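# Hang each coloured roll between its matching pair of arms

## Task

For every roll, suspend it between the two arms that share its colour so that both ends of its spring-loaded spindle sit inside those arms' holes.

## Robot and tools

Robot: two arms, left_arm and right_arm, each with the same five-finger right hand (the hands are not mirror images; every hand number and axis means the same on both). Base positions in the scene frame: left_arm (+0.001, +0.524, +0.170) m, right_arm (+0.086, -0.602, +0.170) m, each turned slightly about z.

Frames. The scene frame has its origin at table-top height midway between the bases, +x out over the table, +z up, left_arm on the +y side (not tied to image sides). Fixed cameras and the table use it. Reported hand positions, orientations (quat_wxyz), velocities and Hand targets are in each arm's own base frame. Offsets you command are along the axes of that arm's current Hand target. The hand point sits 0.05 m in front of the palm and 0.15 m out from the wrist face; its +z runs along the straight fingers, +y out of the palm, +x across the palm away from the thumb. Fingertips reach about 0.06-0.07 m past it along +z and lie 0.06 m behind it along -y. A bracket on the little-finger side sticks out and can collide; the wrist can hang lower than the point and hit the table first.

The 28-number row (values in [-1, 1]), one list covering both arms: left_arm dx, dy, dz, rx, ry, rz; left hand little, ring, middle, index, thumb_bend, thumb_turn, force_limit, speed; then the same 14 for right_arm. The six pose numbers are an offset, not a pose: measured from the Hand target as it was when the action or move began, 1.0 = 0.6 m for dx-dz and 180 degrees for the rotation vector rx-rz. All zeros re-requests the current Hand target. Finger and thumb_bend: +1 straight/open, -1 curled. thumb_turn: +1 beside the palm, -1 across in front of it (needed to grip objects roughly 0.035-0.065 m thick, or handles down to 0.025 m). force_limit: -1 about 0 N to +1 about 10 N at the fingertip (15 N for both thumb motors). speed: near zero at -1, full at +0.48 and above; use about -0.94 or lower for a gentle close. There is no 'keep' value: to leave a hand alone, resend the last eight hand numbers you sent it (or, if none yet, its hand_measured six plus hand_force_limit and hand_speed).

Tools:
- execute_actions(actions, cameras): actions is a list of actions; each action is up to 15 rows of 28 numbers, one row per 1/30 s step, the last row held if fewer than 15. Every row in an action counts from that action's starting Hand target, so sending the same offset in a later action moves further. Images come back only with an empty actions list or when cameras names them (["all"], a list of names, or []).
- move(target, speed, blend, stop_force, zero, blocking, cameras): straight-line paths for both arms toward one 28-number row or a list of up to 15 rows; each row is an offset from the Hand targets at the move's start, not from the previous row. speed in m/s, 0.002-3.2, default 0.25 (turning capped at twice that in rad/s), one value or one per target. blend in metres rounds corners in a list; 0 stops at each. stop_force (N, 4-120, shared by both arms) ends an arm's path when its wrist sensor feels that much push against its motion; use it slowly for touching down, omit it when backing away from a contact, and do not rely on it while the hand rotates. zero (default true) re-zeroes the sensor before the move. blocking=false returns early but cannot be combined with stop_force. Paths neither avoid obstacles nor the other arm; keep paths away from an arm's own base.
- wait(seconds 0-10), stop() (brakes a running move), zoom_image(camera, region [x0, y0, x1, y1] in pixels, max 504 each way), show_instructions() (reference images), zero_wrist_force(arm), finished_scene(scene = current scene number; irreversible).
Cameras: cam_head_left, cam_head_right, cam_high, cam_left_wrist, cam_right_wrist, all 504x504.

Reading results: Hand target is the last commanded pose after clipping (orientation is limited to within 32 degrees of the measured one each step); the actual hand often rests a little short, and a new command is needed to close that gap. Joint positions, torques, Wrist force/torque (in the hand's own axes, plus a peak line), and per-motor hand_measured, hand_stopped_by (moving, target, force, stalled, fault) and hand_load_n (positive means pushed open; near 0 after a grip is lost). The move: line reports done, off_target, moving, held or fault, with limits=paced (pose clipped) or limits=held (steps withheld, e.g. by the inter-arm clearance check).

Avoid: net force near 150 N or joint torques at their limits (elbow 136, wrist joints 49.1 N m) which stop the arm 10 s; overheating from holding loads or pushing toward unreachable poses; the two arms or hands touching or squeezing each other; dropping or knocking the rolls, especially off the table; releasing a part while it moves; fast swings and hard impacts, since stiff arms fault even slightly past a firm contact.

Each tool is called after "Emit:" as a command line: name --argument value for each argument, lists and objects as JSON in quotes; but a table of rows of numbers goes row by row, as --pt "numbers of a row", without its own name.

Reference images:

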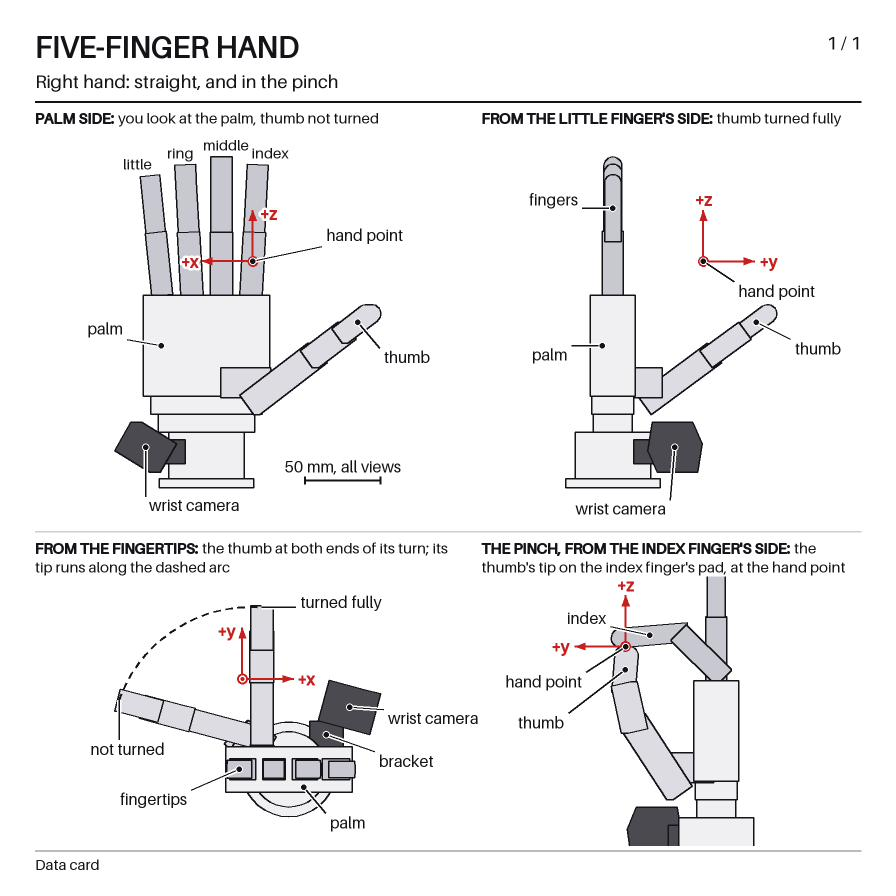

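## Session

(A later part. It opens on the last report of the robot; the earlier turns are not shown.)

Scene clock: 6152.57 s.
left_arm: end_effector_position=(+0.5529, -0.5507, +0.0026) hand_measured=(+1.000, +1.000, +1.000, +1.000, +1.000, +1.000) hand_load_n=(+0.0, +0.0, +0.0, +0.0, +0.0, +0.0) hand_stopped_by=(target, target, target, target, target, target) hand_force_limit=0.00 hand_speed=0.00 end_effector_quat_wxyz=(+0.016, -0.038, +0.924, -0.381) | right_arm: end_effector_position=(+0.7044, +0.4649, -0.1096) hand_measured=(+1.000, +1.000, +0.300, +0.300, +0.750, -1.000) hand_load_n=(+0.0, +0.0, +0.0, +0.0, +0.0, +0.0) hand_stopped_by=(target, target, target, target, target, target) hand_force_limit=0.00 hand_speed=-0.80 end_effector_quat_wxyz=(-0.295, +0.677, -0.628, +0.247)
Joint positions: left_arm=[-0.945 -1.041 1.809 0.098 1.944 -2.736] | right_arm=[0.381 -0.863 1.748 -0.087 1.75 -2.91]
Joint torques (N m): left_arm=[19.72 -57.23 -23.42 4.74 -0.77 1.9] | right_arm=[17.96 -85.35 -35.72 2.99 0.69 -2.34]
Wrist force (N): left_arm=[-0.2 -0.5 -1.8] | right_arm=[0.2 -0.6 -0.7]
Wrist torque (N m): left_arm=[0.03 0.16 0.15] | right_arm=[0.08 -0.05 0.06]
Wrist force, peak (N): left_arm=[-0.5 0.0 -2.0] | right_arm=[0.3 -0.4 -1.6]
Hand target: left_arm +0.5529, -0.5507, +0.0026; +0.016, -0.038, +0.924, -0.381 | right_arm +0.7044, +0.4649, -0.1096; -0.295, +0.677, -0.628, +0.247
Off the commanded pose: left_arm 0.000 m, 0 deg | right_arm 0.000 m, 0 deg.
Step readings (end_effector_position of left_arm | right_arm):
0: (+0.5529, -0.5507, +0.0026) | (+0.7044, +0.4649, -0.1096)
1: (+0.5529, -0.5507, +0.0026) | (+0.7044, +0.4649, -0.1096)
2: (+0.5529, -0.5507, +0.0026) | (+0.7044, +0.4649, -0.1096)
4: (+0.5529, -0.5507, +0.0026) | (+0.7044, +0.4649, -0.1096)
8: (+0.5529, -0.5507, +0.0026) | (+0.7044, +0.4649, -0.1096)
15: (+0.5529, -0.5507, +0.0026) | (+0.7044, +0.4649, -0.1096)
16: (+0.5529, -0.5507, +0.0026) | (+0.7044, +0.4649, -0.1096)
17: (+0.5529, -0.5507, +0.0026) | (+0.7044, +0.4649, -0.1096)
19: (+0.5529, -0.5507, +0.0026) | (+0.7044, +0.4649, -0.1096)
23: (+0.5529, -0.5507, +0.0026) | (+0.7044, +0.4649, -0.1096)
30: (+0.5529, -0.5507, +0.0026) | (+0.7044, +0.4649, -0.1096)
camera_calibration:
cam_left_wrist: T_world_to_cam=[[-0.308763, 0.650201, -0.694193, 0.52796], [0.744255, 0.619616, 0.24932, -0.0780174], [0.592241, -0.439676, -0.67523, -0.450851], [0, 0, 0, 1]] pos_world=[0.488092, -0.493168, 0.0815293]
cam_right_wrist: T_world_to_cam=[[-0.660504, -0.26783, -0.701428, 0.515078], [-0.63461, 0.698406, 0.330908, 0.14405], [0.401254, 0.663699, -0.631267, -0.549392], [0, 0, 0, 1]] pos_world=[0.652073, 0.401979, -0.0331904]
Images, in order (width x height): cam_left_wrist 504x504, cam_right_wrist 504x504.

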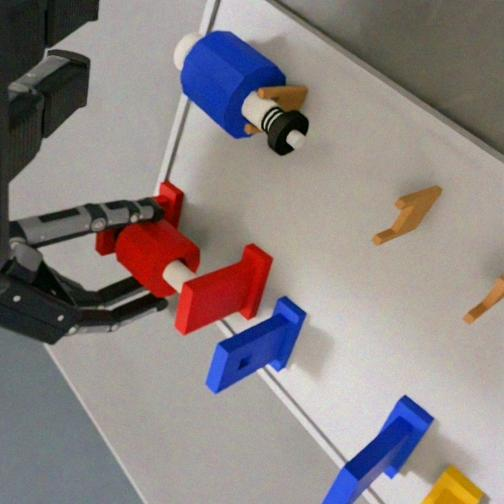

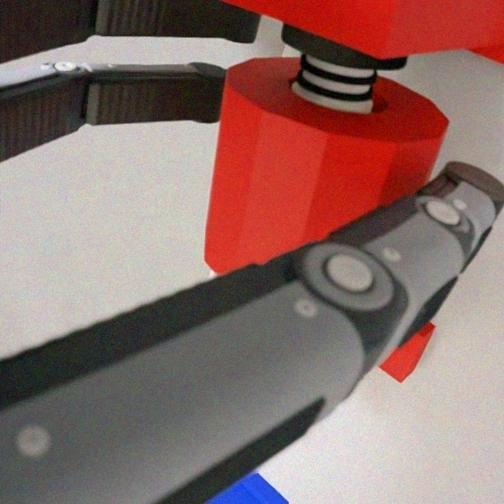

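Emit:
execute_actions --actions '[[[0,0,0,0,0,0,1,1,1,1,1,1,0,0,0,0,0,0,0,0,1,1,1,1,1,-1,0.0,-0.4]],[[0,0,0,0,0,0,1,1,1,1,1,1,0,0,0,0,0,0,0,0,1,1,1,1,1,-1,0.0,-0.4]]]' --cameras '["cam_right_wrist"]'

Emit:
move --target '[0,0,0,0,0,0,1,1,1,1,1,1,0,0,0,0,-0.2,0,0,0,1,1,1,1,1,-1,0.0,-0.4]' --speed 0.06 --stop_force 6 --cameras '["cam_left_wrist","cam_right_wrist"]'

Scene clock: 6158.60 s.
left_arm: end_effector_position=(+0.5529, -0.5507, +0.0026) hand_measured=(+1.000, +1.000, +1.000, +1.000, +1.000, +1.000) hand_load_n=(+0.0, +0.0, +0.0, +0.0, +0.0, +0.0) hand_stopped_by=(target, target, target, target, target, target) hand_force_limit=0.00 hand_speed=0.00 end_effector_quat_wxyz=(+0.016, -0.038, +0.924, -0.381) | right_arm: end_effector_position=(+0.7044, +0.4649, -0.1096) hand_measured=(+1.000, +1.000, +1.000, +1.000, +1.000, -1.000) hand_load_n=(+0.0, +0.0, +0.0, +0.0, +0.0, +0.5) hand_stopped_by=(target, target, target, target, target, target) hand_force_limit=0.00 hand_speed=-0.40 end_effector_quat_wxyz=(-0.295, +0.677, -0.628, +0.247)
Joint positions: left_arm=[-0.945 -1.041 1.809 0.098 1.944 -2.736] | right_arm=[0.381 -0.863 1.748 -0.087 1.75 -2.91]
Joint torques (N m): left_arm=[21.42 -56.57 -23.9 4.27 -0.93 1.85] | right_arm=[15.54 -85.51 -35.69 3.1 0.92 -2.61]
Wrist force (N): left_arm=[-0.3 -0.1 -1.7] | right_arm=[-0.1 -0.5 -0.8]
Wrist torque (N m): left_arm=[0.08 0.17 0.15] | right_arm=[0.08 0.00 0.04]
Wrist force, peak (N): left_arm=[-0.2 -0.3 -2.1] | right_arm=[0.0 -1.0 -1.1]
Hand target: left_arm +0.5529, -0.5507, +0.0026; +0.016, -0.038, +0.924, -0.381 | right_arm +0.7044, +0.4649, -0.1096; -0.295, +0.677, -0.628, +0.247
Off the commanded pose: left_arm 0.000 m, 0 deg | right_arm 0.000 m, 0 deg.
Step readings (end_effector_position of left_arm | right_arm):
0: (+0.5529, -0.5507, +0.0026) | (+0.7044, +0.4649, -0.1096)
1: (+0.5529, -0.5507, +0.0026) | (+0.7044, +0.4649, -0.1096)
2: (+0.5529, -0.5507, +0.0026) | (+0.7044, +0.4649, -0.1096)
4: (+0.5529, -0.5507, +0.0026) | (+0.7044, +0.4649, -0.1096)
8: (+0.5529, -0.5507, +0.0026) | (+0.7044, +0.4649, -0.1096)
15: (+0.5529, -0.5507, +0.0026) | (+0.7044, +0.4649, -0.1096)
16: (+0.5529, -0.5507, +0.0026) | (+0.7044, +0.4649, -0.1096)
17: (+0.5529, -0.5507, +0.0026) | (+0.7044, +0.4649, -0.1096)
19: (+0.5529, -0.5507, +0.0026) | (+0.7044, +0.4649, -0.1096)
23: (+0.5529, -0.5507, +0.0026) | (+0.7044, +0.4649, -0.1096)
30: (+0.5529, -0.5507, +0.0026) | (+0.7044, +0.4649, -0.1096)
camera_calibration:
cam_right_wrist: T_world_to_cam=[[-0.660504, -0.26783, -0.701428, 0.515078], [-0.63461, 0.698406, 0.330908, 0.14405], [0.401254, 0.663699, -0.631267, -0.549392], [0, 0, 0, 1]] pos_world=[0.652073, 0.401979, -0.0331904]
Images, in order (width x height): cam_right_wrist 504x504.

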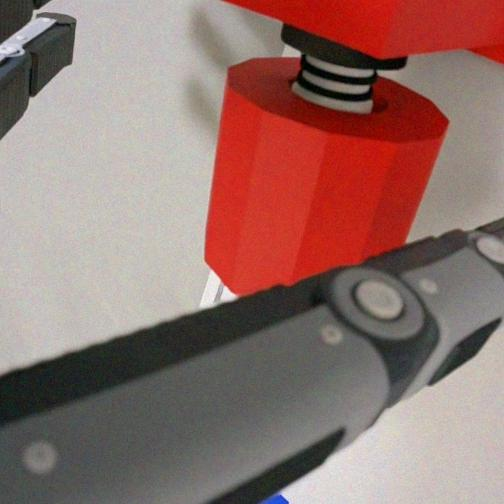

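Scene clock: 6161.77 s.
left_arm: end_effector_position=(+0.5529, -0.5507, +0.0026) hand_measured=(+1.000, +1.000, +1.000, +1.000, +1.000, +1.000) hand_load_n=(+0.0, -0.5, -0.5, +0.0, +0.0, +0.0) hand_stopped_by=(target, target, target, target, target, target) hand_force_limit=0.00 hand_speed=0.00 end_effector_quat_wxyz=(+0.016, -0.038, +0.924, -0.381) | right_arm: end_effector_position=(+0.6199, +0.4541, -0.0250) hand_measured=(+1.000, +1.000, +1.000, +1.000, +1.000, -1.000) hand_load_n=(+0.0, +0.0, +0.0, +0.0, +0.0, +0.0) hand_stopped_by=(target, target, target, target, target, target) hand_force_limit=0.00 hand_speed=-0.40 end_effector_quat_wxyz=(-0.295, +0.677, -0.628, +0.247)
Joint positions: left_arm=[-0.945 -1.041 1.809 0.098 1.944 -2.736] | right_arm=[0.417 -1.053 1.892 -0.036 1.775 -2.883]
Joint torques (N m): left_arm=[18.93 -56.83 -23.32 4.18 -0.75 1.66] | right_arm=[-19.72 -66.44 -38.37 -0.05 -0.41 -3.17]
Wrist force (N): left_arm=[0.1 0.1 -1.7] | right_arm=[0.3 -0.7 -0.6]
Wrist torque (N m): left_arm=[0.11 0.10 0.18] | right_arm=[0.08 -0.07 0.07]
Wrist force, peak (N): left_arm=[-0.5 -0.3 -2.2] | right_arm=[0.2 -1.3 -0.4]
Hand target: left_arm +0.5529, -0.5507, +0.0026; +0.016, -0.038, +0.924, -0.381 | right_arm +0.6199, +0.4541, -0.0250; -0.295, +0.677, -0.628, +0.247
Off the commanded pose: left_arm 0.000 m, 0 deg | right_arm 0.000 m, 0 deg.
move: done
camera_calibration:
cam_left_wrist: T_world_to_cam=[[-0.308763, 0.650201, -0.694193, 0.52796], [0.744255, 0.619616, 0.24932, -0.0780174], [0.592241, -0.439676, -0.67523, -0.450851], [0, 0, 0, 1]] pos_world=[0.488092, -0.493168, 0.0815293]
cam_right_wrist: T_world_to_cam=[[-0.660494, -0.267811, -0.701445, 0.515658], [-0.634637, 0.69836, 0.330953, 0.0699677], [0.401228, 0.663755, -0.631225, -0.455052], [0, 0, 0, 1]] pos_world=[0.567573, 0.39128, 0.0513095]
Images, in order (width x height): cam_left_wrist 504x504, cam_right_wrist 504x504.

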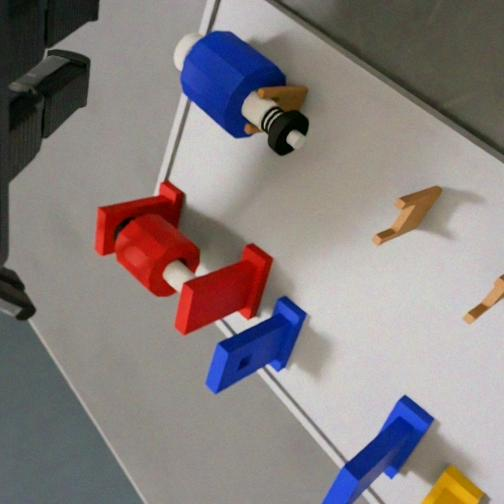

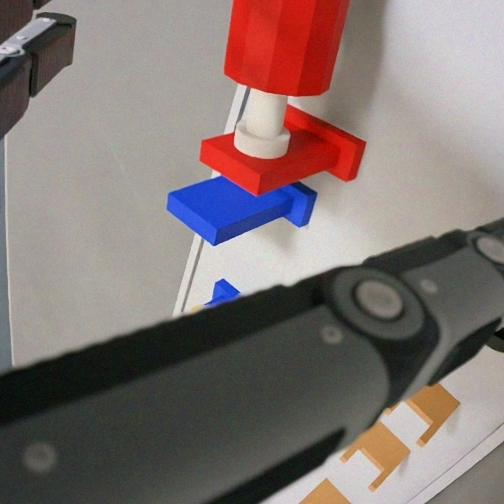

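Emit:
move --target '[-0.0204,0.1586,-0.1584,0,0,0,1,1,1,1,1,1,0,0,0,0,0,0,0,0,1,1,1,1,1,-1,0.0,-0.4]' --speed 0.12 --cameras '["cam_left_wrist","cam_head_left","cam_head_right"]'

Emit:
zoom_image --camera "cam_head_right" --region '[205, 325, 365, 405]'

Emit:
zoom_image --camera "cam_left_wrist" --region '[60, 140, 280, 360]'

Scene clock: 6172.47 s.
left_arm: end_effector_position=(+0.5540, -0.4157, +0.0030) hand_measured=(+1.000, +1.000, +1.000, +1.000, +1.000, +1.000) hand_load_n=(-0.5, +0.0, +0.0, +0.0, +0.0, +0.0) hand_stopped_by=(target, target, target, target, target, target) hand_force_limit=0.00 hand_speed=0.00 end_effector_quat_wxyz=(+0.016, -0.038, +0.924, -0.381) | right_arm: end_effector_position=(+0.6199, +0.4541, -0.0250) hand_measured=(+1.000, +1.000, +1.000, +1.000, +1.000, -1.000) hand_load_n=(+0.0, +0.0, +0.0, +0.0, +0.0, +0.0) hand_stopped_by=(target, target, target, target, target, target) hand_force_limit=0.00 hand_speed=-0.40 end_effector_quat_wxyz=(-0.295, +0.677, -0.628, +0.247)
Joint positions: left_arm=[-0.796 -1.122 1.961 0.079 2.037 -2.61] | right_arm=[0.417 -1.053 1.892 -0.036 1.775 -2.883]
Joint torques (N m): left_arm=[-15.25 -47.8 -33.18 5.3 -1.36 -1.76] | right_arm=[-19.85 -64.47 -37.25 -0.17 -0.41 -2.9]
Wrist force (N): left_arm=[-0.1 0.0 -1.6] | right_arm=[0.4 -0.8 -0.4]
Wrist torque (N m): left_arm=[0.11 0.12 0.23] | right_arm=[0.07 -0.09 0.08]
Wrist force, peak (N): left_arm=[-0.1 0.8 -2.9] | right_arm=[0.9 -0.6 -0.5]
Hand target: left_arm +0.5540, -0.4157, +0.0029; +0.016, -0.038, +0.924, -0.381 | right_arm +0.6199, +0.4541, -0.0250; -0.295, +0.677, -0.628, +0.247
Off the commanded pose: left_arm 0.000 m, 0 deg | right_arm 0.000 m, 0 deg.
move: done
camera_calibration:
cam_left_wrist: T_world_to_cam=[[-0.308705, 0.650156, -0.694261, 0.440727], [0.744196, 0.61966, 0.249386, -0.162681], [0.592346, -0.43968, -0.675135, -0.391953], [0, 0, 0, 1]] pos_world=[0.489292, -0.358068, 0.0819285]
Images, in order (width x height): cam_head_left 504x504, cam_head_right 504x504, cam_left_wrist 504x504.

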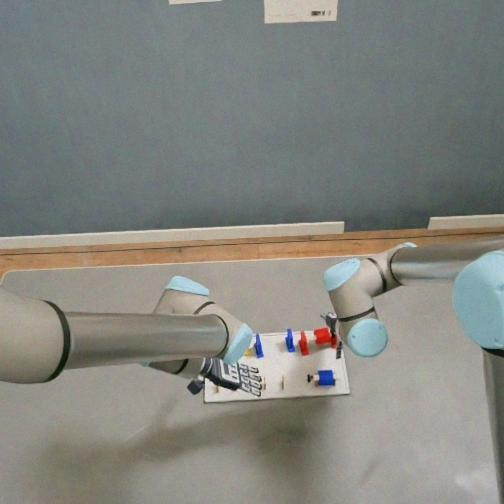

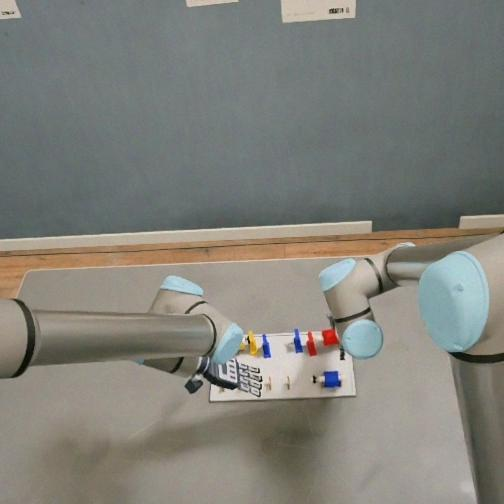

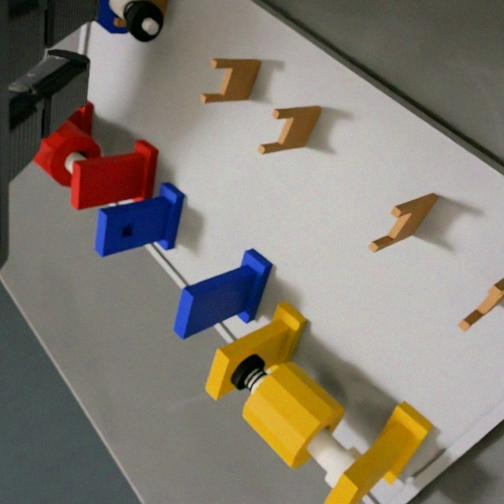

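Scaled by 3.150 from the camera's 504x504 image, which has a finer 720x720 frame.

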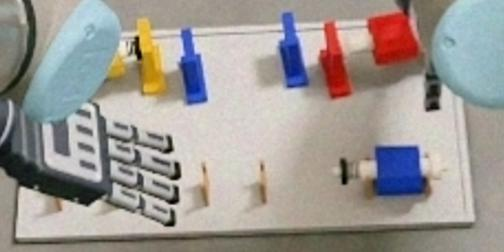

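Scaled by 2.291 from the camera's 504x504 image, which has a finer 720x720 frame.

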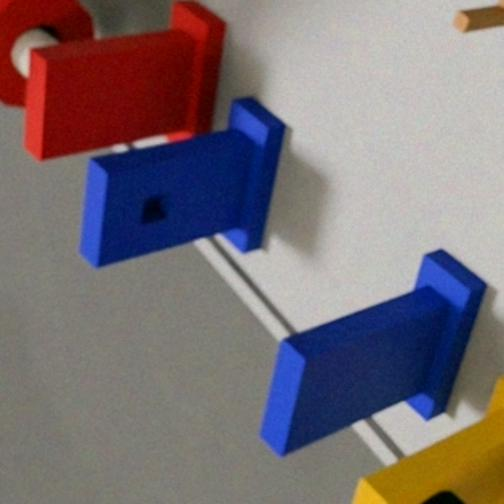

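Emit:
zoom_image --camera "cam_left_wrist" --region '[85, 175, 195, 285]'

Emit:
zoom_image --camera "cam_left_wrist" --region '[165, 240, 285, 360]'

Scaled by 4.582 from the camera's 504x504 image, which has a finer 720x720 frame.

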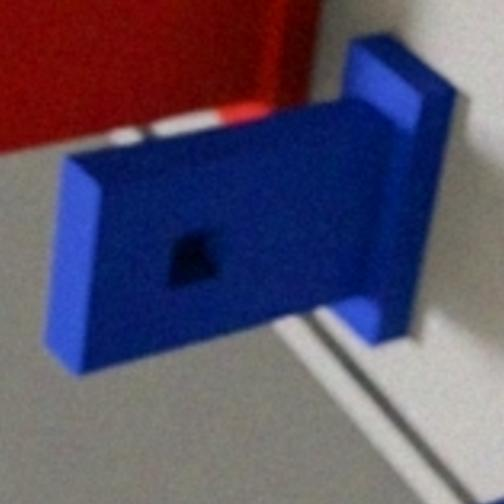

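Scaled by 4.200 from the camera's 504x504 image, which has a finer 720x720 frame.

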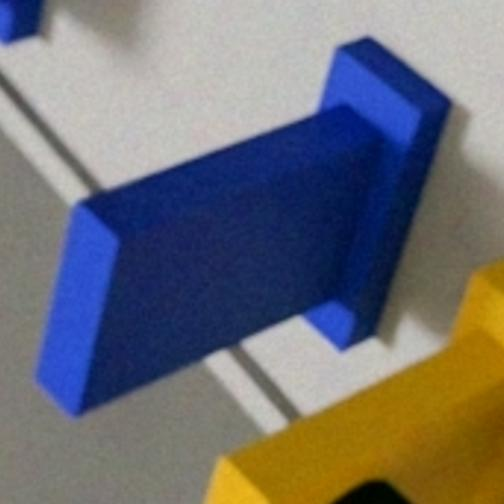

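Emit:
move --target '[-0.0137,0.1175,-0.1173,0,0,0,1,1,1,1,1,1,0,0,-0.1944,-0.0211,0.0215,0,0,0,1,1,1,1,1,-1,0.0,-0.4]' --speed 0.12 --cameras '["cam_right_wrist"]'

Emit:
zoom_image --camera "cam_right_wrist" --region '[150, 0, 400, 250]'

Scene clock: 6224.43 s.
left_arm: end_effector_position=(+0.5539, -0.3157, +0.0032) hand_measured=(+1.000, +1.000, +1.000, +1.000, +1.000, +1.000) hand_load_n=(+0.0, +0.0, +0.0, +0.0, +0.0, +0.0) hand_stopped_by=(target, target, target, target, target, target) hand_force_limit=0.00 hand_speed=0.00 end_effector_quat_wxyz=(+0.016, -0.038, +0.924, -0.381) | right_arm: end_effector_position=(+0.6273, +0.5719, -0.0209) hand_measured=(+1.000, +1.000, +1.000, +1.000, +1.000, -1.000) hand_load_n=(+0.0, +0.0, +0.0, +0.0, +0.0, +0.0) hand_stopped_by=(target, target, target, target, target, target) hand_force_limit=0.00 hand_speed=-0.40 end_effector_quat_wxyz=(-0.295, +0.677, -0.628, +0.247)
Joint positions: left_arm=[-0.655 -1.158 2.037 0.102 2.119 -2.479] | right_arm=[0.573 -0.947 1.694 0.086 1.882 -2.766]
Joint torques (N m): left_arm=[-6.49 -44.78 -31.44 -0.63 -1.38 -1.42] | right_arm=[-10.24 -91.63 -26.12 1.11 -1.19 -3.01]
Wrist force (N): left_arm=[-0.6 -0.6 -1.7] | right_arm=[0.3 -0.6 -0.1]
Wrist torque (N m): left_arm=[0.03 0.25 0.19] | right_arm=[0.14 -0.11 0.33]
Wrist force, peak (N): left_arm=[-0.5 0.5 -2.6] | right_arm=[1.9 -0.4 -0.5]
Hand target: left_arm +0.5540, -0.3157, +0.0032; +0.016, -0.038, +0.924, -0.381 | right_arm +0.6274, +0.5719, -0.0209; -0.295, +0.677, -0.628, +0.247
Off the commanded pose: left_arm 0.000 m, 0 deg | right_arm 0.000 m, 0 deg.
move: done
camera_calibration:
cam_right_wrist: T_world_to_cam=[[-0.660494, -0.267811, -0.701445, 0.554877], [-0.634637, 0.69836, 0.330953, -0.00895323], [0.401228, 0.663755, -0.631225, -0.533517], [0, 0, 0, 1]] pos_world=[0.574873, 0.50898, 0.0554095]
Images, in order (width x height): cam_right_wrist 504x504.

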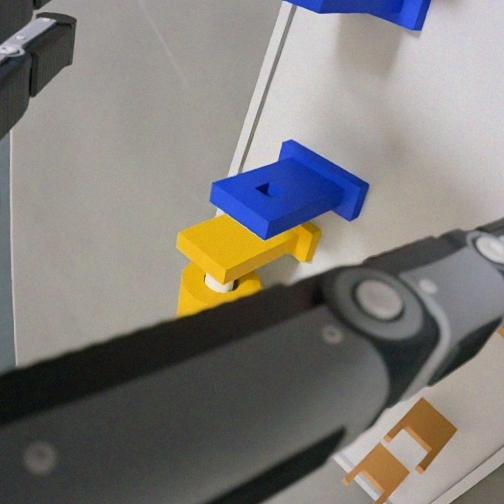

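Scaled by 2.016 from the camera's 504x504 image, which has a finer 720x720 frame.

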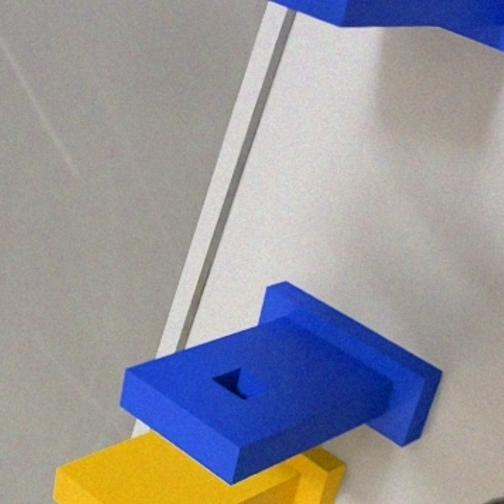

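Emit:
move --target '[0,0,0,0,0,0,1,1,1,1,1,1,0,0,0.2235,0.1568,-0.1713,0,0,0,1,1,1,1,1,-1,0.0,-0.4]' --speed 0.12 --cameras '["cam_right_wrist","cam_head_right"]'

Emit:
zoom_image --camera "cam_right_wrist" --region '[120, 0, 380, 260]'

Scene clock: 6264.17 s.
left_arm: end_effector_position=(+0.5540, -0.3157, +0.0032) hand_measured=(+1.000, +1.000, +1.000, +1.000, +1.000, +1.000) hand_load_n=(+0.0, +0.0, +0.0, +0.0, +0.0, +0.0) hand_stopped_by=(target, target, target, target, target, target) hand_force_limit=0.00 hand_speed=0.00 end_effector_quat_wxyz=(+0.016, -0.038, +0.924, -0.381) | right_arm: end_effector_position=(+0.5010, +0.4255, -0.0200) hand_measured=(+1.000, +1.000, +1.000, +1.000, +1.000, -1.000) hand_load_n=(+0.0, +0.0, +0.0, +0.0, +0.0, +0.0) hand_stopped_by=(target, target, target, target, target, target) hand_force_limit=0.00 hand_speed=-0.40 end_effector_quat_wxyz=(-0.295, +0.677, -0.628, +0.247)
Joint positions: left_arm=[-0.655 -1.158 2.037 0.102 2.119 -2.479] | right_arm=[0.463 -1.186 2.111 -0.114 1.807 -2.85]
Joint torques (N m): left_arm=[-15.68 -44.14 -30.06 -0.68 -1.96 1.68] | right_arm=[19.89 -63.31 -25.83 3.1 3.56 4.04]
Wrist force (N): left_arm=[-0.2 0.0 -1.4] | right_arm=[0.7 -0.4 -1.1]
Wrist torque (N m): left_arm=[0.10 0.19 0.23] | right_arm=[0.13 -0.15 0.27]
Wrist force, peak (N): left_arm=[-0.4 -0.7 -2.0] | right_arm=[1.3 0.0 -2.0]
Hand target: left_arm +0.5540, -0.3157, +0.0032; +0.016, -0.038, +0.924, -0.381 | right_arm +0.5009, +0.4256, -0.0200; -0.295, +0.677, -0.628, +0.247
Off the commanded pose: left_arm 0.000 m, 0 deg | right_arm 0.000 m, 0 deg.
move: done
camera_calibration:
cam_right_wrist: T_world_to_cam=[[-0.660433, -0.267835, -0.701493, 0.432865], [-0.634631, 0.698428, 0.33082, 0.0128144], [0.401338, 0.663674, -0.631241, -0.385118], [0, 0, 0, 1]] pos_world=[0.448573, 0.362579, 0.05631]
Images, in order (width x height): cam_head_right 504x504, cam_right_wrist 504x504.

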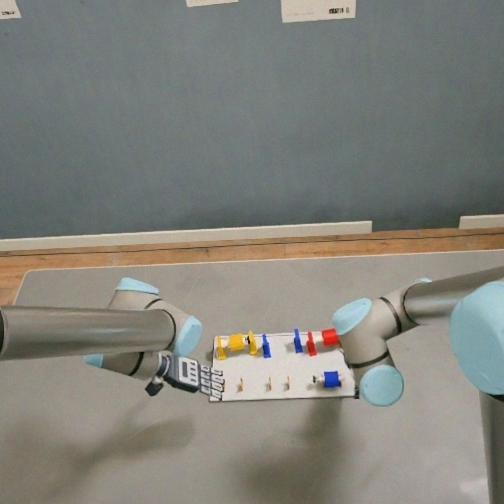

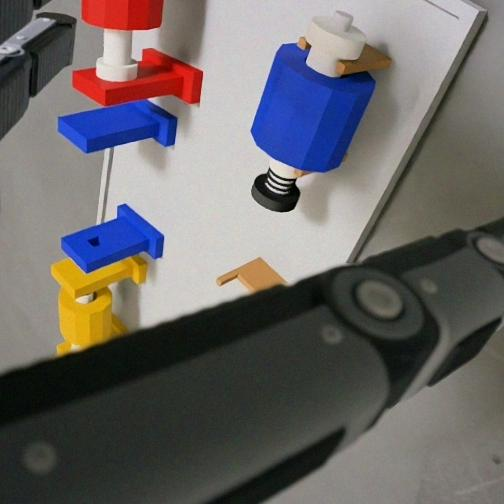

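Scaled by 1.938 from the camera's 504x504 image, which has a finer 720x720 frame.

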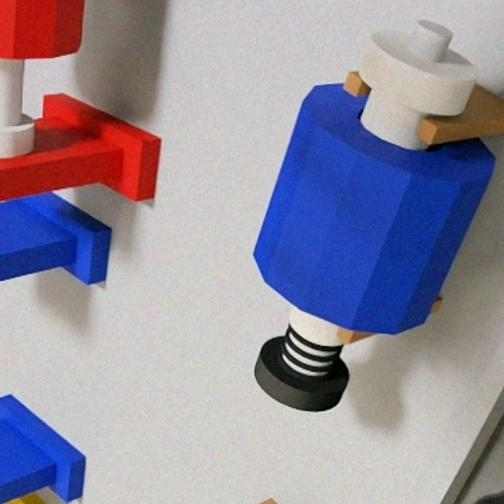

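Emit:
move --target '[0,0,0,0,0,0,1,1,1,1,1,1,0,0,-0.07917,0.0445,0.03682,-0.0003,0.0313,-0.0033,1,1,1,1,1,-1,0.0,-0.4]' --speed 0.08 --cameras '["cam_right_wrist"]'

Emit:
zoom_image --camera "cam_right_wrist" --region '[170, 0, 430, 260]'

Scene clock: 6293.20 s.
left_arm: end_effector_position=(+0.5540, -0.3157, +0.0032) hand_measured=(+1.000, +1.000, +1.000, +1.000, +1.000, +1.000) hand_load_n=(+0.0, +0.0, +0.0, +0.0, +0.0, +0.0) hand_stopped_by=(target, target, target, target, target, target) hand_force_limit=0.00 hand_speed=0.00 end_effector_quat_wxyz=(+0.016, -0.038, +0.924, -0.381) | right_arm: end_effector_position=(+0.4933, +0.4739, -0.0528) hand_measured=(+1.000, +1.000, +1.000, +1.000, +1.000, -1.000) hand_load_n=(+0.0, +0.0, +0.0, +0.0, +0.0, +0.0) hand_stopped_by=(target, target, target, target, target, target) hand_force_limit=0.00 hand_speed=-0.40 end_effector_quat_wxyz=(-0.262, +0.668, -0.638, +0.281)
Joint positions: left_arm=[-0.655 -1.158 2.037 0.102 2.119 -2.479] | right_arm=[0.6 -1.068 2.009 -0.059 1.99 -2.74]
Joint torques (N m): left_arm=[-16.58 -45.76 -28.74 -0.57 -1.85 1.03] | right_arm=[-7.75 -69.45 -15.6 0.47 1.22 -2.84]
Wrist force (N): left_arm=[-0.2 -0.4 -1.7] | right_arm=[0.3 -0.9 -0.3]
Wrist torque (N m): left_arm=[0.06 0.20 0.21] | right_arm=[0.10 -0.12 0.40]
Wrist force, peak (N): left_arm=[-0.9 -0.1 -2.1] | right_arm=[1.1 -1.4 -1.4]
Hand target: left_arm +0.5540, -0.3157, +0.0032; +0.016, -0.038, +0.924, -0.381 | right_arm +0.4933, +0.4738, -0.0528; -0.262, +0.668, -0.638, +0.281
Off the commanded pose: left_arm 0.000 m, 0 deg | right_arm 0.000 m, 0 deg.
move: done
camera_calibration:
cam_right_wrist: T_world_to_cam=[[-0.674896, -0.279261, -0.683029, 0.431328], [-0.590385, 0.759631, 0.272775, -0.0689216], [0.442675, 0.587345, -0.677543, -0.421504], [0, 0, 0, 1]] pos_world=[0.437, 0.420376, 0.0278231]
Images, in order (width x height): cam_right_wrist 504x504.

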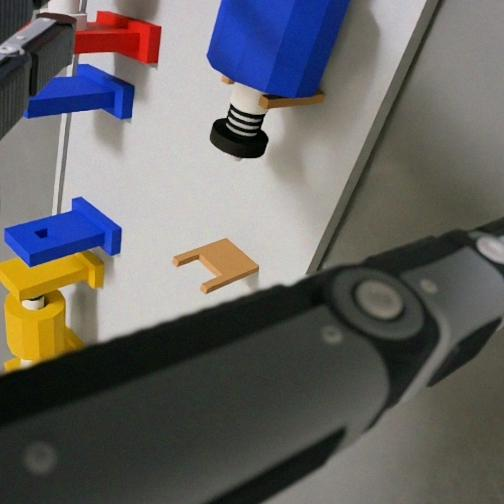

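Scaled by 1.938 from the camera's 504x504 image, which has a finer 720x720 frame.

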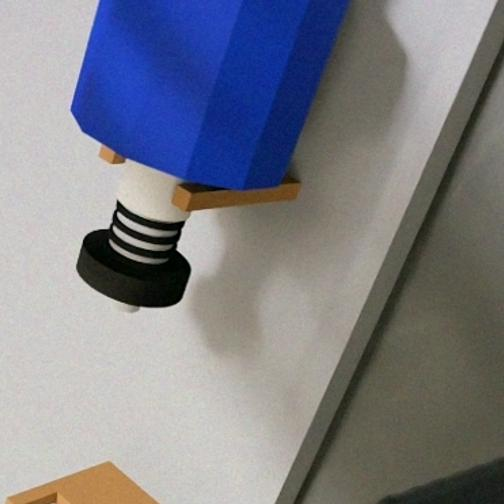

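Emit:
move --target '[0,0,0,0,0,0,1,1,1,1,1,1,0,0,-0.00117,0.00543,0.16083,0,0,0,1,1,1,1,1,-1,0.0,-0.4]' --speed 0.04 --stop_force 6 --cameras '["cam_right_wrist","cam_head_right","cam_head_left"]'

Emit:
zoom_image --camera "cam_head_right" --region '[290, 320, 370, 400]'

Scene clock: 6306.67 s.
left_arm: end_effector_position=(+0.5540, -0.3157, +0.0032) hand_measured=(+1.000, +1.000, +1.000, +1.000, +1.000, +1.000) hand_load_n=(+0.0, +0.0, -0.5, +0.0, +0.0, +0.0) hand_stopped_by=(target, target, target, target, target, target) hand_force_limit=0.00 hand_speed=0.00 end_effector_quat_wxyz=(+0.016, -0.038, +0.924, -0.381) | right_arm: end_effector_position=(+0.5595, +0.4735, -0.1232) hand_measured=(+1.000, +1.000, +1.000, +1.000, +1.000, -1.000) hand_load_n=(+0.0, +0.0, +0.0, +0.0, +0.0, +0.0) hand_stopped_by=(target, target, target, target, target, target) hand_force_limit=0.00 hand_speed=-0.40 end_effector_quat_wxyz=(-0.262, +0.668, -0.638, +0.281)
Joint positions: left_arm=[-0.655 -1.158 2.037 0.102 2.119 -2.479] | right_arm=[0.536 -0.925 1.93 -0.145 1.949 -2.793]
Joint torques (N m): left_arm=[-14.43 -45.8 -27.08 -0.98 -1.5 0.01] | right_arm=[18.83 -93.83 -11.19 4.27 2.69 3.79]
Wrist force (N): left_arm=[-0.4 -0.2 -1.9] | right_arm=[0.2 -0.2 -0.2]
Wrist torque (N m): left_arm=[0.11 0.23 0.21] | right_arm=[0.24 -0.10 0.34]
Wrist force, peak (N): left_arm=[-0.5 0.1 -2.1] | right_arm=[0.0 -0.9 -0.8]
Hand target: left_arm +0.5540, -0.3157, +0.0032; +0.016, -0.038, +0.924, -0.381 | right_arm +0.5595, +0.4735, -0.1232; -0.262, +0.668, -0.638, +0.281
Off the commanded pose: left_arm 0.000 m, 0 deg | right_arm 0.000 m, 0 deg.
move: done
camera_calibration:
cam_right_wrist: T_world_to_cam=[[-0.674936, -0.279274, -0.682984, 0.427798], [-0.590262, 0.759778, 0.272631, -0.0105954], [0.442777, 0.587148, -0.677647, -0.49826], [0, 0, 0, 1]] pos_world=[0.5031, 0.420075, -0.0425766]
Images, in order (width x height): cam_head_left 504x504, cam_head_right 504x504, cam_right_wrist 504x504.

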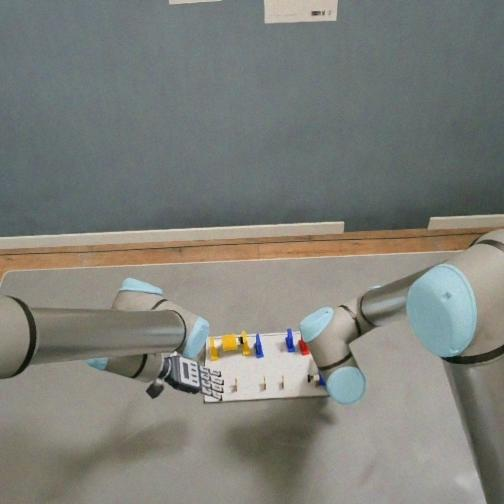

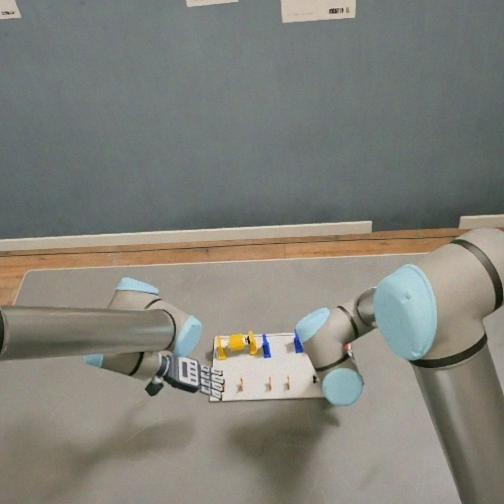

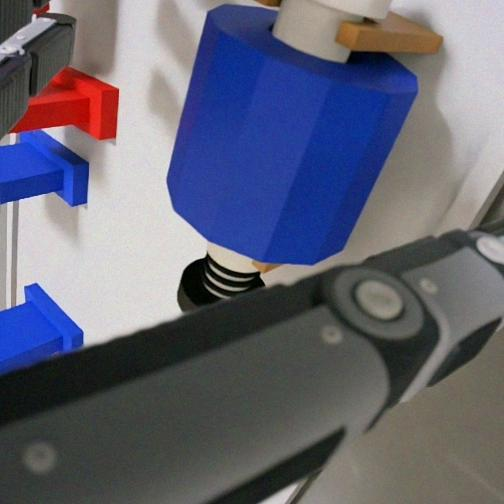

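Scaled by 6.300 from the camera's 504x504 image, which has a finer 720x720 frame.

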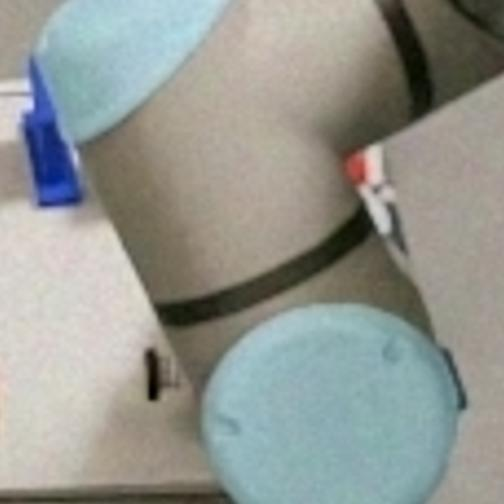

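Emit:
execute_actions --actions '[[[0,0,0,0,0,0,1,1,1,1,1,1,0,0,0,0,0,0,0,0,1,1,0.4,0.4,0.8,-1,-0.7,-0.3]],[[0,0,0,0,0,0,1,1,1,1,1,1,0,0,0,0,0,0,0,0,1,1,0.4,0.4,0.8,-1,-0.7,-0.3]]]' --cameras '[]'

Emit:
execute_actions --actions '[[[0,0,0,0,0,0,1,1,1,1,1,1,0,0,0,0,0,0,0,0,1,1,-0.1,-0.1,0.2,-1,-0.7,-0.9]],[[0,0,0,0,0,0,1,1,1,1,1,1,0,0,0,0,0,0,0,0,1,1,-0.1,-0.1,0.2,-1,-0.7,-0.9]],[[0,0,0,0,0,0,1,1,1,1,1,1,0,0,0,0,0,0,0,0,1,1,-0.1,-0.1,0.2,-1,-0.7,-0.9]]]' --cameras '[]'

Emit:
wait --seconds 3 --cameras '["cam_right_wrist"]'

Scene clock: 6324.33 s.
left_arm: end_effector_position=(+0.5540, -0.3157, +0.0032) hand_measured=(+1.000, +1.000, +1.000, +1.000, +1.000, +1.000) hand_load_n=(+0.0, +0.0, +0.0, +0.0, +0.0, +0.0) hand_stopped_by=(target, target, target, target, target, target) hand_force_limit=0.00 hand_speed=0.00 end_effector_quat_wxyz=(+0.016, -0.038, +0.924, -0.381) | right_arm: end_effector_position=(+0.5594, +0.4735, -0.1232) hand_measured=(+1.000, +1.000, +0.400, +0.400, +0.800, -1.000) hand_load_n=(+0.0, +0.0, +0.0, +0.0, +0.0, +0.0) hand_stopped_by=(target, target, target, target, target, target) hand_force_limit=-0.70 hand_speed=-0.30 end_effector_quat_wxyz=(-0.262, +0.668, -0.638, +0.281)
Joint positions: left_arm=[-0.655 -1.158 2.037 0.102 2.119 -2.479] | right_arm=[0.536 -0.925 1.93 -0.145 1.949 -2.793]
Joint torques (N m): left_arm=[-15.05 -43.92 -26.91 -0.76 -1.86 -0.58] | right_arm=[19.28 -91.46 -13.67 1.76 2.75 3.93]
Wrist force (N): left_arm=[-0.4 -0.2 -1.6] | right_arm=[0.2 -0.4 0.0]
Wrist torque (N m): left_arm=[0.09 0.24 0.20] | right_arm=[0.21 -0.12 0.33]
Wrist force, peak (N): left_arm=[-0.5 -0.3 -2.3] | right_arm=[0.5 -1.0 0.0]
Hand target: left_arm +0.5540, -0.3157, +0.0032; +0.016, -0.038, +0.924, -0.381 | right_arm +0.5595, +0.4735, -0.1232; -0.262, +0.668, -0.638, +0.281
Off the commanded pose: left_arm 0.000 m, 0 deg | right_arm 0.000 m, 0 deg.
Step readings (end_effector_position of left_arm | right_arm):
0: (+0.5540, -0.3157, +0.0032) | (+0.5595, +0.4735, -0.1232)
1: (+0.5540, -0.3157, +0.0032) | (+0.5595, +0.4735, -0.1232)
2: (+0.5540, -0.3157, +0.0032) | (+0.5595, +0.4735, -0.1232)
4: (+0.5540, -0.3157, +0.0032) | (+0.5594, +0.4735, -0.1232)
8: (+0.5540, -0.3157, +0.0032) | (+0.5594, +0.4735, -0.1232)
15: (+0.5540, -0.3157, +0.0032) | (+0.5594, +0.4735, -0.1232)
16: (+0.5540, -0.3157, +0.0032) | (+0.5594, +0.4735, -0.1232)
17: (+0.5540, -0.3157, +0.0032) | (+0.5594, +0.4735, -0.1232)
19: (+0.5540, -0.3157, +0.0032) | (+0.5594, +0.4735, -0.1232)
23: (+0.5540, -0.3157, +0.0032) | (+0.5594, +0.4735, -0.1232)
30: (+0.5540, -0.3157, +0.0032) | (+0.5594, +0.4735, -0.1232)
No camera images: "cameras" was empty.

Scene clock: 6326.47 s.
left_arm: end_effector_position=(+0.5540, -0.3157, +0.0032) hand_measured=(+1.000, +1.000, +1.000, +1.000, +1.000, +1.000) hand_load_n=(+0.0, +0.0, +0.0, +0.0, +0.0, +0.0) hand_stopped_by=(target, target, target, target, target, target) hand_force_limit=0.00 hand_speed=0.00 end_effector_quat_wxyz=(+0.016, -0.038, +0.924, -0.381) | right_arm: end_effector_position=(+0.5594, +0.4735, -0.1232) hand_measured=(+1.000, +1.000, +0.150, +0.158, +0.528, -1.000) hand_load_n=(+0.0, +0.0, +4.0, +0.0, +2.0, +0.5) hand_stopped_by=(target, target, force, force, force, target) hand_force_limit=-0.70 hand_speed=-0.90 end_effector_quat_wxyz=(-0.262, +0.668, -0.638, +0.281)
Joint positions: left_arm=[-0.655 -1.158 2.037 0.102 2.119 -2.479] | right_arm=[0.536 -0.925 1.93 -0.145 1.949 -2.793]
Joint torques (N m): left_arm=[-14.6 -43.82 -25.7 -0.81 -1.67 -1.02] | right_arm=[17.81 -89.66 -17.1 1.49 2.74 3.68]
Wrist force (N): left_arm=[-0.4 -0.2 -1.8] | right_arm=[0.7 -0.8 1.6]
Wrist torque (N m): left_arm=[0.10 0.23 0.21] | right_arm=[0.20 -0.17 0.33]
Wrist force, peak (N): left_arm=[-0.7 -0.5 -1.9] | right_arm=[0.5 -2.0 2.9]
Hand target: left_arm +0.5540, -0.3157, +0.0032; +0.016, -0.038, +0.924, -0.381 | right_arm +0.5595, +0.4735, -0.1232; -0.262, +0.668, -0.638, +0.281
Off the commanded pose: left_arm 0.000 m, 0 deg | right_arm 0.000 m, 0 deg.
Step readings (end_effector_position of left_arm | right_arm):
0: (+0.5540, -0.3157, +0.0032) | (+0.5594, +0.4735, -0.1232)
1: (+0.5540, -0.3157, +0.0032) | (+0.5594, +0.4735, -0.1232)
2: (+0.5540, -0.3157, +0.0032) | (+0.5594, +0.4735, -0.1232)
4: (+0.5540, -0.3157, +0.0032) | (+0.5594, +0.4735, -0.1232)
8: (+0.5540, -0.3157, +0.0032) | (+0.5594, +0.4735, -0.1232)
15: (+0.5540, -0.3157, +0.0032) | (+0.5594, +0.4735, -0.1232)
16: (+0.5540, -0.3157, +0.0032) | (+0.5594, +0.4735, -0.1232)
17: (+0.5540, -0.3157, +0.0032) | (+0.5594, +0.4735, -0.1232)
19: (+0.5540, -0.3157, +0.0032) | (+0.5594, +0.4735, -0.1232)
23: (+0.5540, -0.3157, +0.0032) | (+0.5594, +0.4735, -0.1232)
30: (+0.5540, -0.3157, +0.0032) | (+0.5594, +0.4735, -0.1232)
31: (+0.5540, -0.3157, +0.0032) | (+0.5594, +0.4735, -0.1232)
32: (+0.5540, -0.3157, +0.0032) | (+0.5594, +0.4735, -0.1232)
34: (+0.5540, -0.3157, +0.0032) | (+0.5594, +0.4735, -0.1232)
38: (+0.5540, -0.3157, +0.0032) | (+0.5594, +0.4735, -0.1232)
45: (+0.5540, -0.3157, +0.0032) | (+0.5594, +0.4735, -0.1232)
No camera images: "cameras" was empty.

Scene clock: 6329.47 s.
left_arm: end_effector_position=(+0.5540, -0.3157, +0.0032) hand_measured=(+1.000, +1.000, +1.000, +1.000, +1.000, +1.000) hand_load_n=(+0.0, +0.0, +0.0, +0.0, +0.0, -0.5) hand_stopped_by=(target, target, target, target, target, target) hand_force_limit=0.00 hand_speed=0.00 end_effector_quat_wxyz=(+0.016, -0.038, +0.924, -0.381) | right_arm: end_effector_position=(+0.5594, +0.4735, -0.1232) hand_measured=(+1.000, +1.000, +0.150, +0.158, +0.528, -1.000) hand_load_n=(+0.0, +0.0, +4.5, +0.0, +2.0, +0.0) hand_stopped_by=(target, target, force, force, force, target) hand_force_limit=-0.70 hand_speed=-0.90 end_effector_quat_wxyz=(-0.262, +0.668, -0.638, +0.281)
Joint positions: left_arm=[-0.655 -1.158 2.037 0.102 2.119 -2.479] | right_arm=[0.536 -0.925 1.93 -0.145 1.949 -2.793]
Joint torques (N m): left_arm=[-16.58 -44.57 -26.04 -0.87 -1.72 -1.39] | right_arm=[18.05 -88.16 -20.82 1.54 2.71 4.16]
Wrist force (N): left_arm=[-0.6 -0.6 -1.6] | right_arm=[0.6 -0.9 1.2]
Wrist torque (N m): left_arm=[0.04 0.25 0.19] | right_arm=[0.21 -0.14 0.33]
Wrist force, peak (N): left_arm=[-0.8 -0.5 -2.0] | right_arm=[0.9 -1.1 1.8]
Hand target: left_arm +0.5540, -0.3157, +0.0032; +0.016, -0.038, +0.924, -0.381 | right_arm +0.5595, +0.4735, -0.1232; -0.262, +0.668, -0.638, +0.281
Off the commanded pose: left_arm 0.000 m, 0 deg | right_arm 0.000 m, 0 deg.
wait: 3.00 s; at rest by 0.17 s
camera_calibration:
cam_right_wrist: T_world_to_cam=[[-0.674936, -0.279274, -0.682984, 0.427798], [-0.590262, 0.759778, 0.272631, -0.0105954], [0.442777, 0.587148, -0.677647, -0.49826], [0, 0, 0, 1]] pos_world=[0.5031, 0.420075, -0.0425766]
Images, in order (width x height): cam_right_wrist 504x504.

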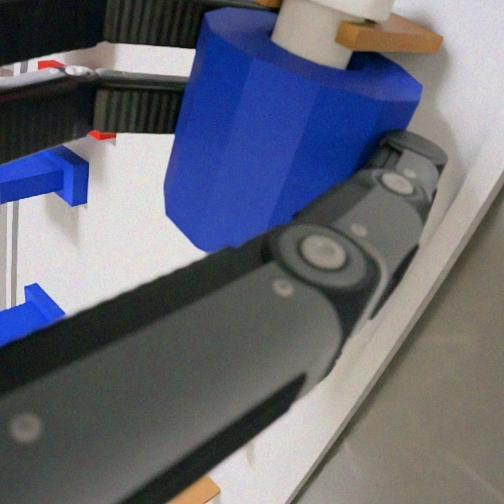

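Emit:
execute_actions --actions '[[[0,0,0,0,0,0,1,1,1,1,1,1,0,0,0,0,0,0,0,0,1,1,-0.25,-0.25,0.1,-1,0.0,-0.9]],[[0,0,0,0,0,0,1,1,1,1,1,1,0,0,0,0,0,0,0,0,1,1,-0.25,-0.25,0.1,-1,0.0,-0.9]],[[0,0,0,0,0,0,1,1,1,1,1,1,0,0,0,0,0,0,0,0,1,1,-0.25,-0.25,0.1,-1,0.0,-0.9]]]' --cameras '["cam_right_wrist"]'

Scene clock: 6337.53 s.
left_arm: end_effector_position=(+0.5540, -0.3157, +0.0032) hand_measured=(+1.000, +1.000, +1.000, +1.000, +1.000, +1.000) hand_load_n=(+0.0, -0.5, +0.0, +0.0, -0.5, -0.5) hand_stopped_by=(target, target, target, target, target, target) hand_force_limit=0.00 hand_speed=0.00 end_effector_quat_wxyz=(+0.016, -0.038, +0.924, -0.381) | right_arm: end_effector_position=(+0.5595, +0.4735, -0.1232) hand_measured=(+1.000, +1.000, +0.144, +0.144, +0.518, -1.000) hand_load_n=(+0.0, +0.0, +9.0, +9.5, +7.5, -0.5) hand_stopped_by=(target, target, force, force, force, target) hand_force_limit=0.00 hand_speed=-0.90 end_effector_quat_wxyz=(-0.262, +0.668, -0.638, +0.281)
Joint positions: left_arm=[-0.655 -1.158 2.037 0.102 2.119 -2.479] | right_arm=[0.536 -0.925 1.93 -0.145 1.949 -2.793]
Joint torques (N m): left_arm=[-15.41 -45.18 -24.38 -0.83 -1.46 -2.14] | right_arm=[15.85 -87.11 -26.67 5.47 2.91 3.75]
Wrist force (N): left_arm=[-0.8 -0.6 -1.3] | right_arm=[1.0 -4.0 6.9]
Wrist torque (N m): left_arm=[0.02 0.28 0.17] | right_arm=[0.27 -0.14 0.33]
Wrist force, peak (N): left_arm=[-0.6 -0.1 -2.2] | right_arm=[0.7 -3.8 8.1]
Hand target: left_arm +0.5540, -0.3157, +0.0032; +0.016, -0.038, +0.924, -0.381 | right_arm +0.5595, +0.4735, -0.1232; -0.262, +0.668, -0.638, +0.281
Off the commanded pose: left_arm 0.000 m, 0 deg | right_arm 0.000 m, 0 deg.
Step readings (end_effector_position of left_arm | right_arm):
0: (+0.5540, -0.3157, +0.0032) | (+0.5594, +0.4735, -0.1232)
1: (+0.5540, -0.3157, +0.0032) | (+0.5594, +0.4735, -0.1232)
2: (+0.5540, -0.3157, +0.0032) | (+0.5594, +0.4735, -0.1232)
4: (+0.5540, -0.3157, +0.0032) | (+0.5595, +0.4735, -0.1232)
8: (+0.5540, -0.3157, +0.0032) | (+0.5595, +0.4735, -0.1232)
15: (+0.5540, -0.3157, +0.0032) | (+0.5595, +0.4735, -0.1232)
16: (+0.5540, -0.3157, +0.0032) | (+0.5595, +0.4735, -0.1232)
17: (+0.5540, -0.3157, +0.0032) | (+0.5595, +0.4735, -0.1232)
19: (+0.5540, -0.3157, +0.0032) | (+0.5595, +0.4735, -0.1232)
23: (+0.5540, -0.3157, +0.0032) | (+0.5595, +0.4735, -0.1232)
30: (+0.5540, -0.3157, +0.0032) | (+0.5595, +0.4735, -0.1232)
31: (+0.5540, -0.3157, +0.0032) | (+0.5595, +0.4735, -0.1232)
32: (+0.5540, -0.3157, +0.0032) | (+0.5595, +0.4735, -0.1232)
34: (+0.5540, -0.3157, +0.0032) | (+0.5595, +0.4735, -0.1232)
38: (+0.5540, -0.3157, +0.0032) | (+0.5595, +0.4735, -0.1232)
45: (+0.5540, -0.3157, +0.0032) | (+0.5595, +0.4735, -0.1232)
camera_calibration:
cam_right_wrist: T_world_to_cam=[[-0.674936, -0.279274, -0.682984, 0.427798], [-0.590262, 0.759778, 0.272631, -0.0105954], [0.442777, 0.587148, -0.677647, -0.49826], [0, 0, 0, 1]] pos_world=[0.5031, 0.420075, -0.0425766]
Images, in order (width x height): cam_right_wrist 504x504.

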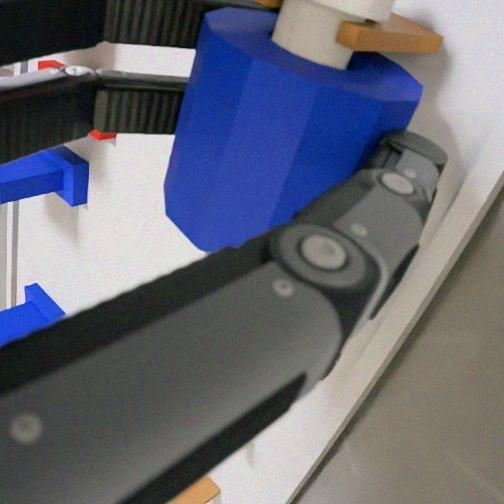

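Emit:
move --target '[0,0,0,0,0,0,1,1,1,1,1,1,0,0,0.00405,-0.0708,-0.0704,0,0,0,1,1,-0.25,-0.25,0.1,-1,0.0,-0.9]' --speed 0.03 --cameras '["cam_right_wrist","cam_head_right"]'

Emit:
zoom_image --camera "cam_right_wrist" --region '[150, 0, 450, 260]'

Scene clock: 6344.77 s.
left_arm: end_effector_position=(+0.5540, -0.3157, +0.0032) hand_measured=(+1.000, +1.000, +1.000, +1.000, +1.000, +1.000) hand_load_n=(+0.0, +0.0, +0.0, +0.0, +0.0, +0.0) hand_stopped_by=(target, target, target, target, target, target) hand_force_limit=0.00 hand_speed=0.00 end_effector_quat_wxyz=(+0.016, -0.038, +0.924, -0.381) | right_arm: end_effector_position=(+0.5595, +0.4736, -0.0631) hand_measured=(+1.000, +1.000, +0.144, +0.144, +0.518, -1.000) hand_load_n=(+0.0, +0.0, +5.5, +5.5, +11.0, -1.0) hand_stopped_by=(target, target, force, force, force, target) hand_force_limit=0.00 hand_speed=-0.90 end_effector_quat_wxyz=(-0.262, +0.668, -0.638, +0.281)
Joint positions: left_arm=[-0.655 -1.158 2.037 0.102 2.119 -2.479] | right_arm=[0.536 -1.01 1.924 -0.052 1.949 -2.793]
Joint torques (N m): left_arm=[-14.25 -46.72 -22.77 -0.81 -1.41 -2.52] | right_arm=[-5.9 -67.87 -30.7 -0.07 -0.59 -1.1]
Wrist force (N): left_arm=[-0.5 -0.3 -1.7] | right_arm=[-0.4 -0.5 0.3]
Wrist torque (N m): left_arm=[0.08 0.23 0.20] | right_arm=[0.11 -0.03 0.33]
Wrist force, peak (N): left_arm=[-0.6 -0.8 -2.0] | right_arm=[0.0 -7.6 14.9]
Hand target: left_arm +0.5540, -0.3157, +0.0032; +0.016, -0.038, +0.924, -0.381 | right_arm +0.5595, +0.4735, -0.0632; -0.262, +0.668, -0.638, +0.281
Off the commanded pose: left_arm 0.000 m, 0 deg | right_arm 0.000 m, 0 deg.
move: done
camera_calibration:
cam_right_wrist: T_world_to_cam=[[-0.674924, -0.279257, -0.683003, 0.468899], [-0.590295, 0.759734, 0.272683, -0.0268875], [0.442752, 0.587214, -0.677607, -0.457593], [0, 0, 0, 1]] pos_world=[0.5032, 0.420076, 0.0175233]
Images, in order (width x height): cam_head_right 504x504, cam_right_wrist 504x504.

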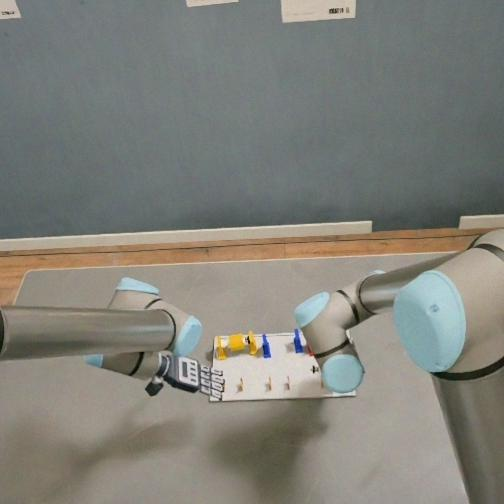

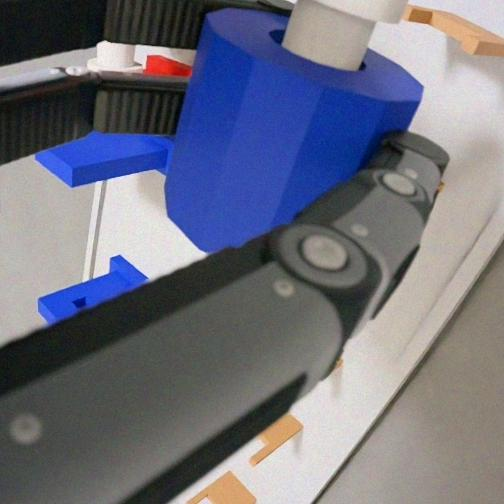

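Scaled by 1.680 from the camera's 504x504 image, which has a finer 720x720 frame.

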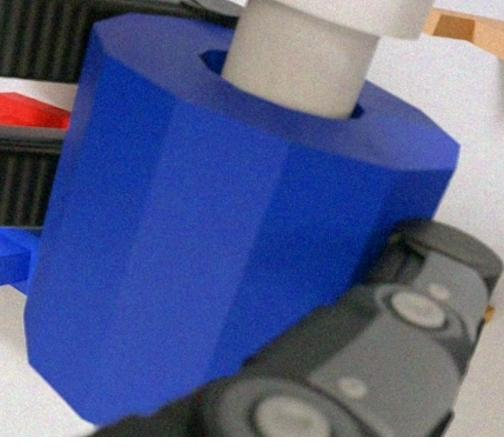

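Emit:
zoom_image --camera "cam_right_wrist" --region '[20, 110, 180, 340]'

Scaled by 2.191 from the camera's 504x504 image, which has a finer 720x720 frame.

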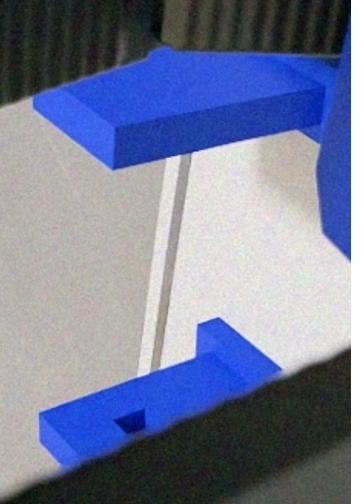

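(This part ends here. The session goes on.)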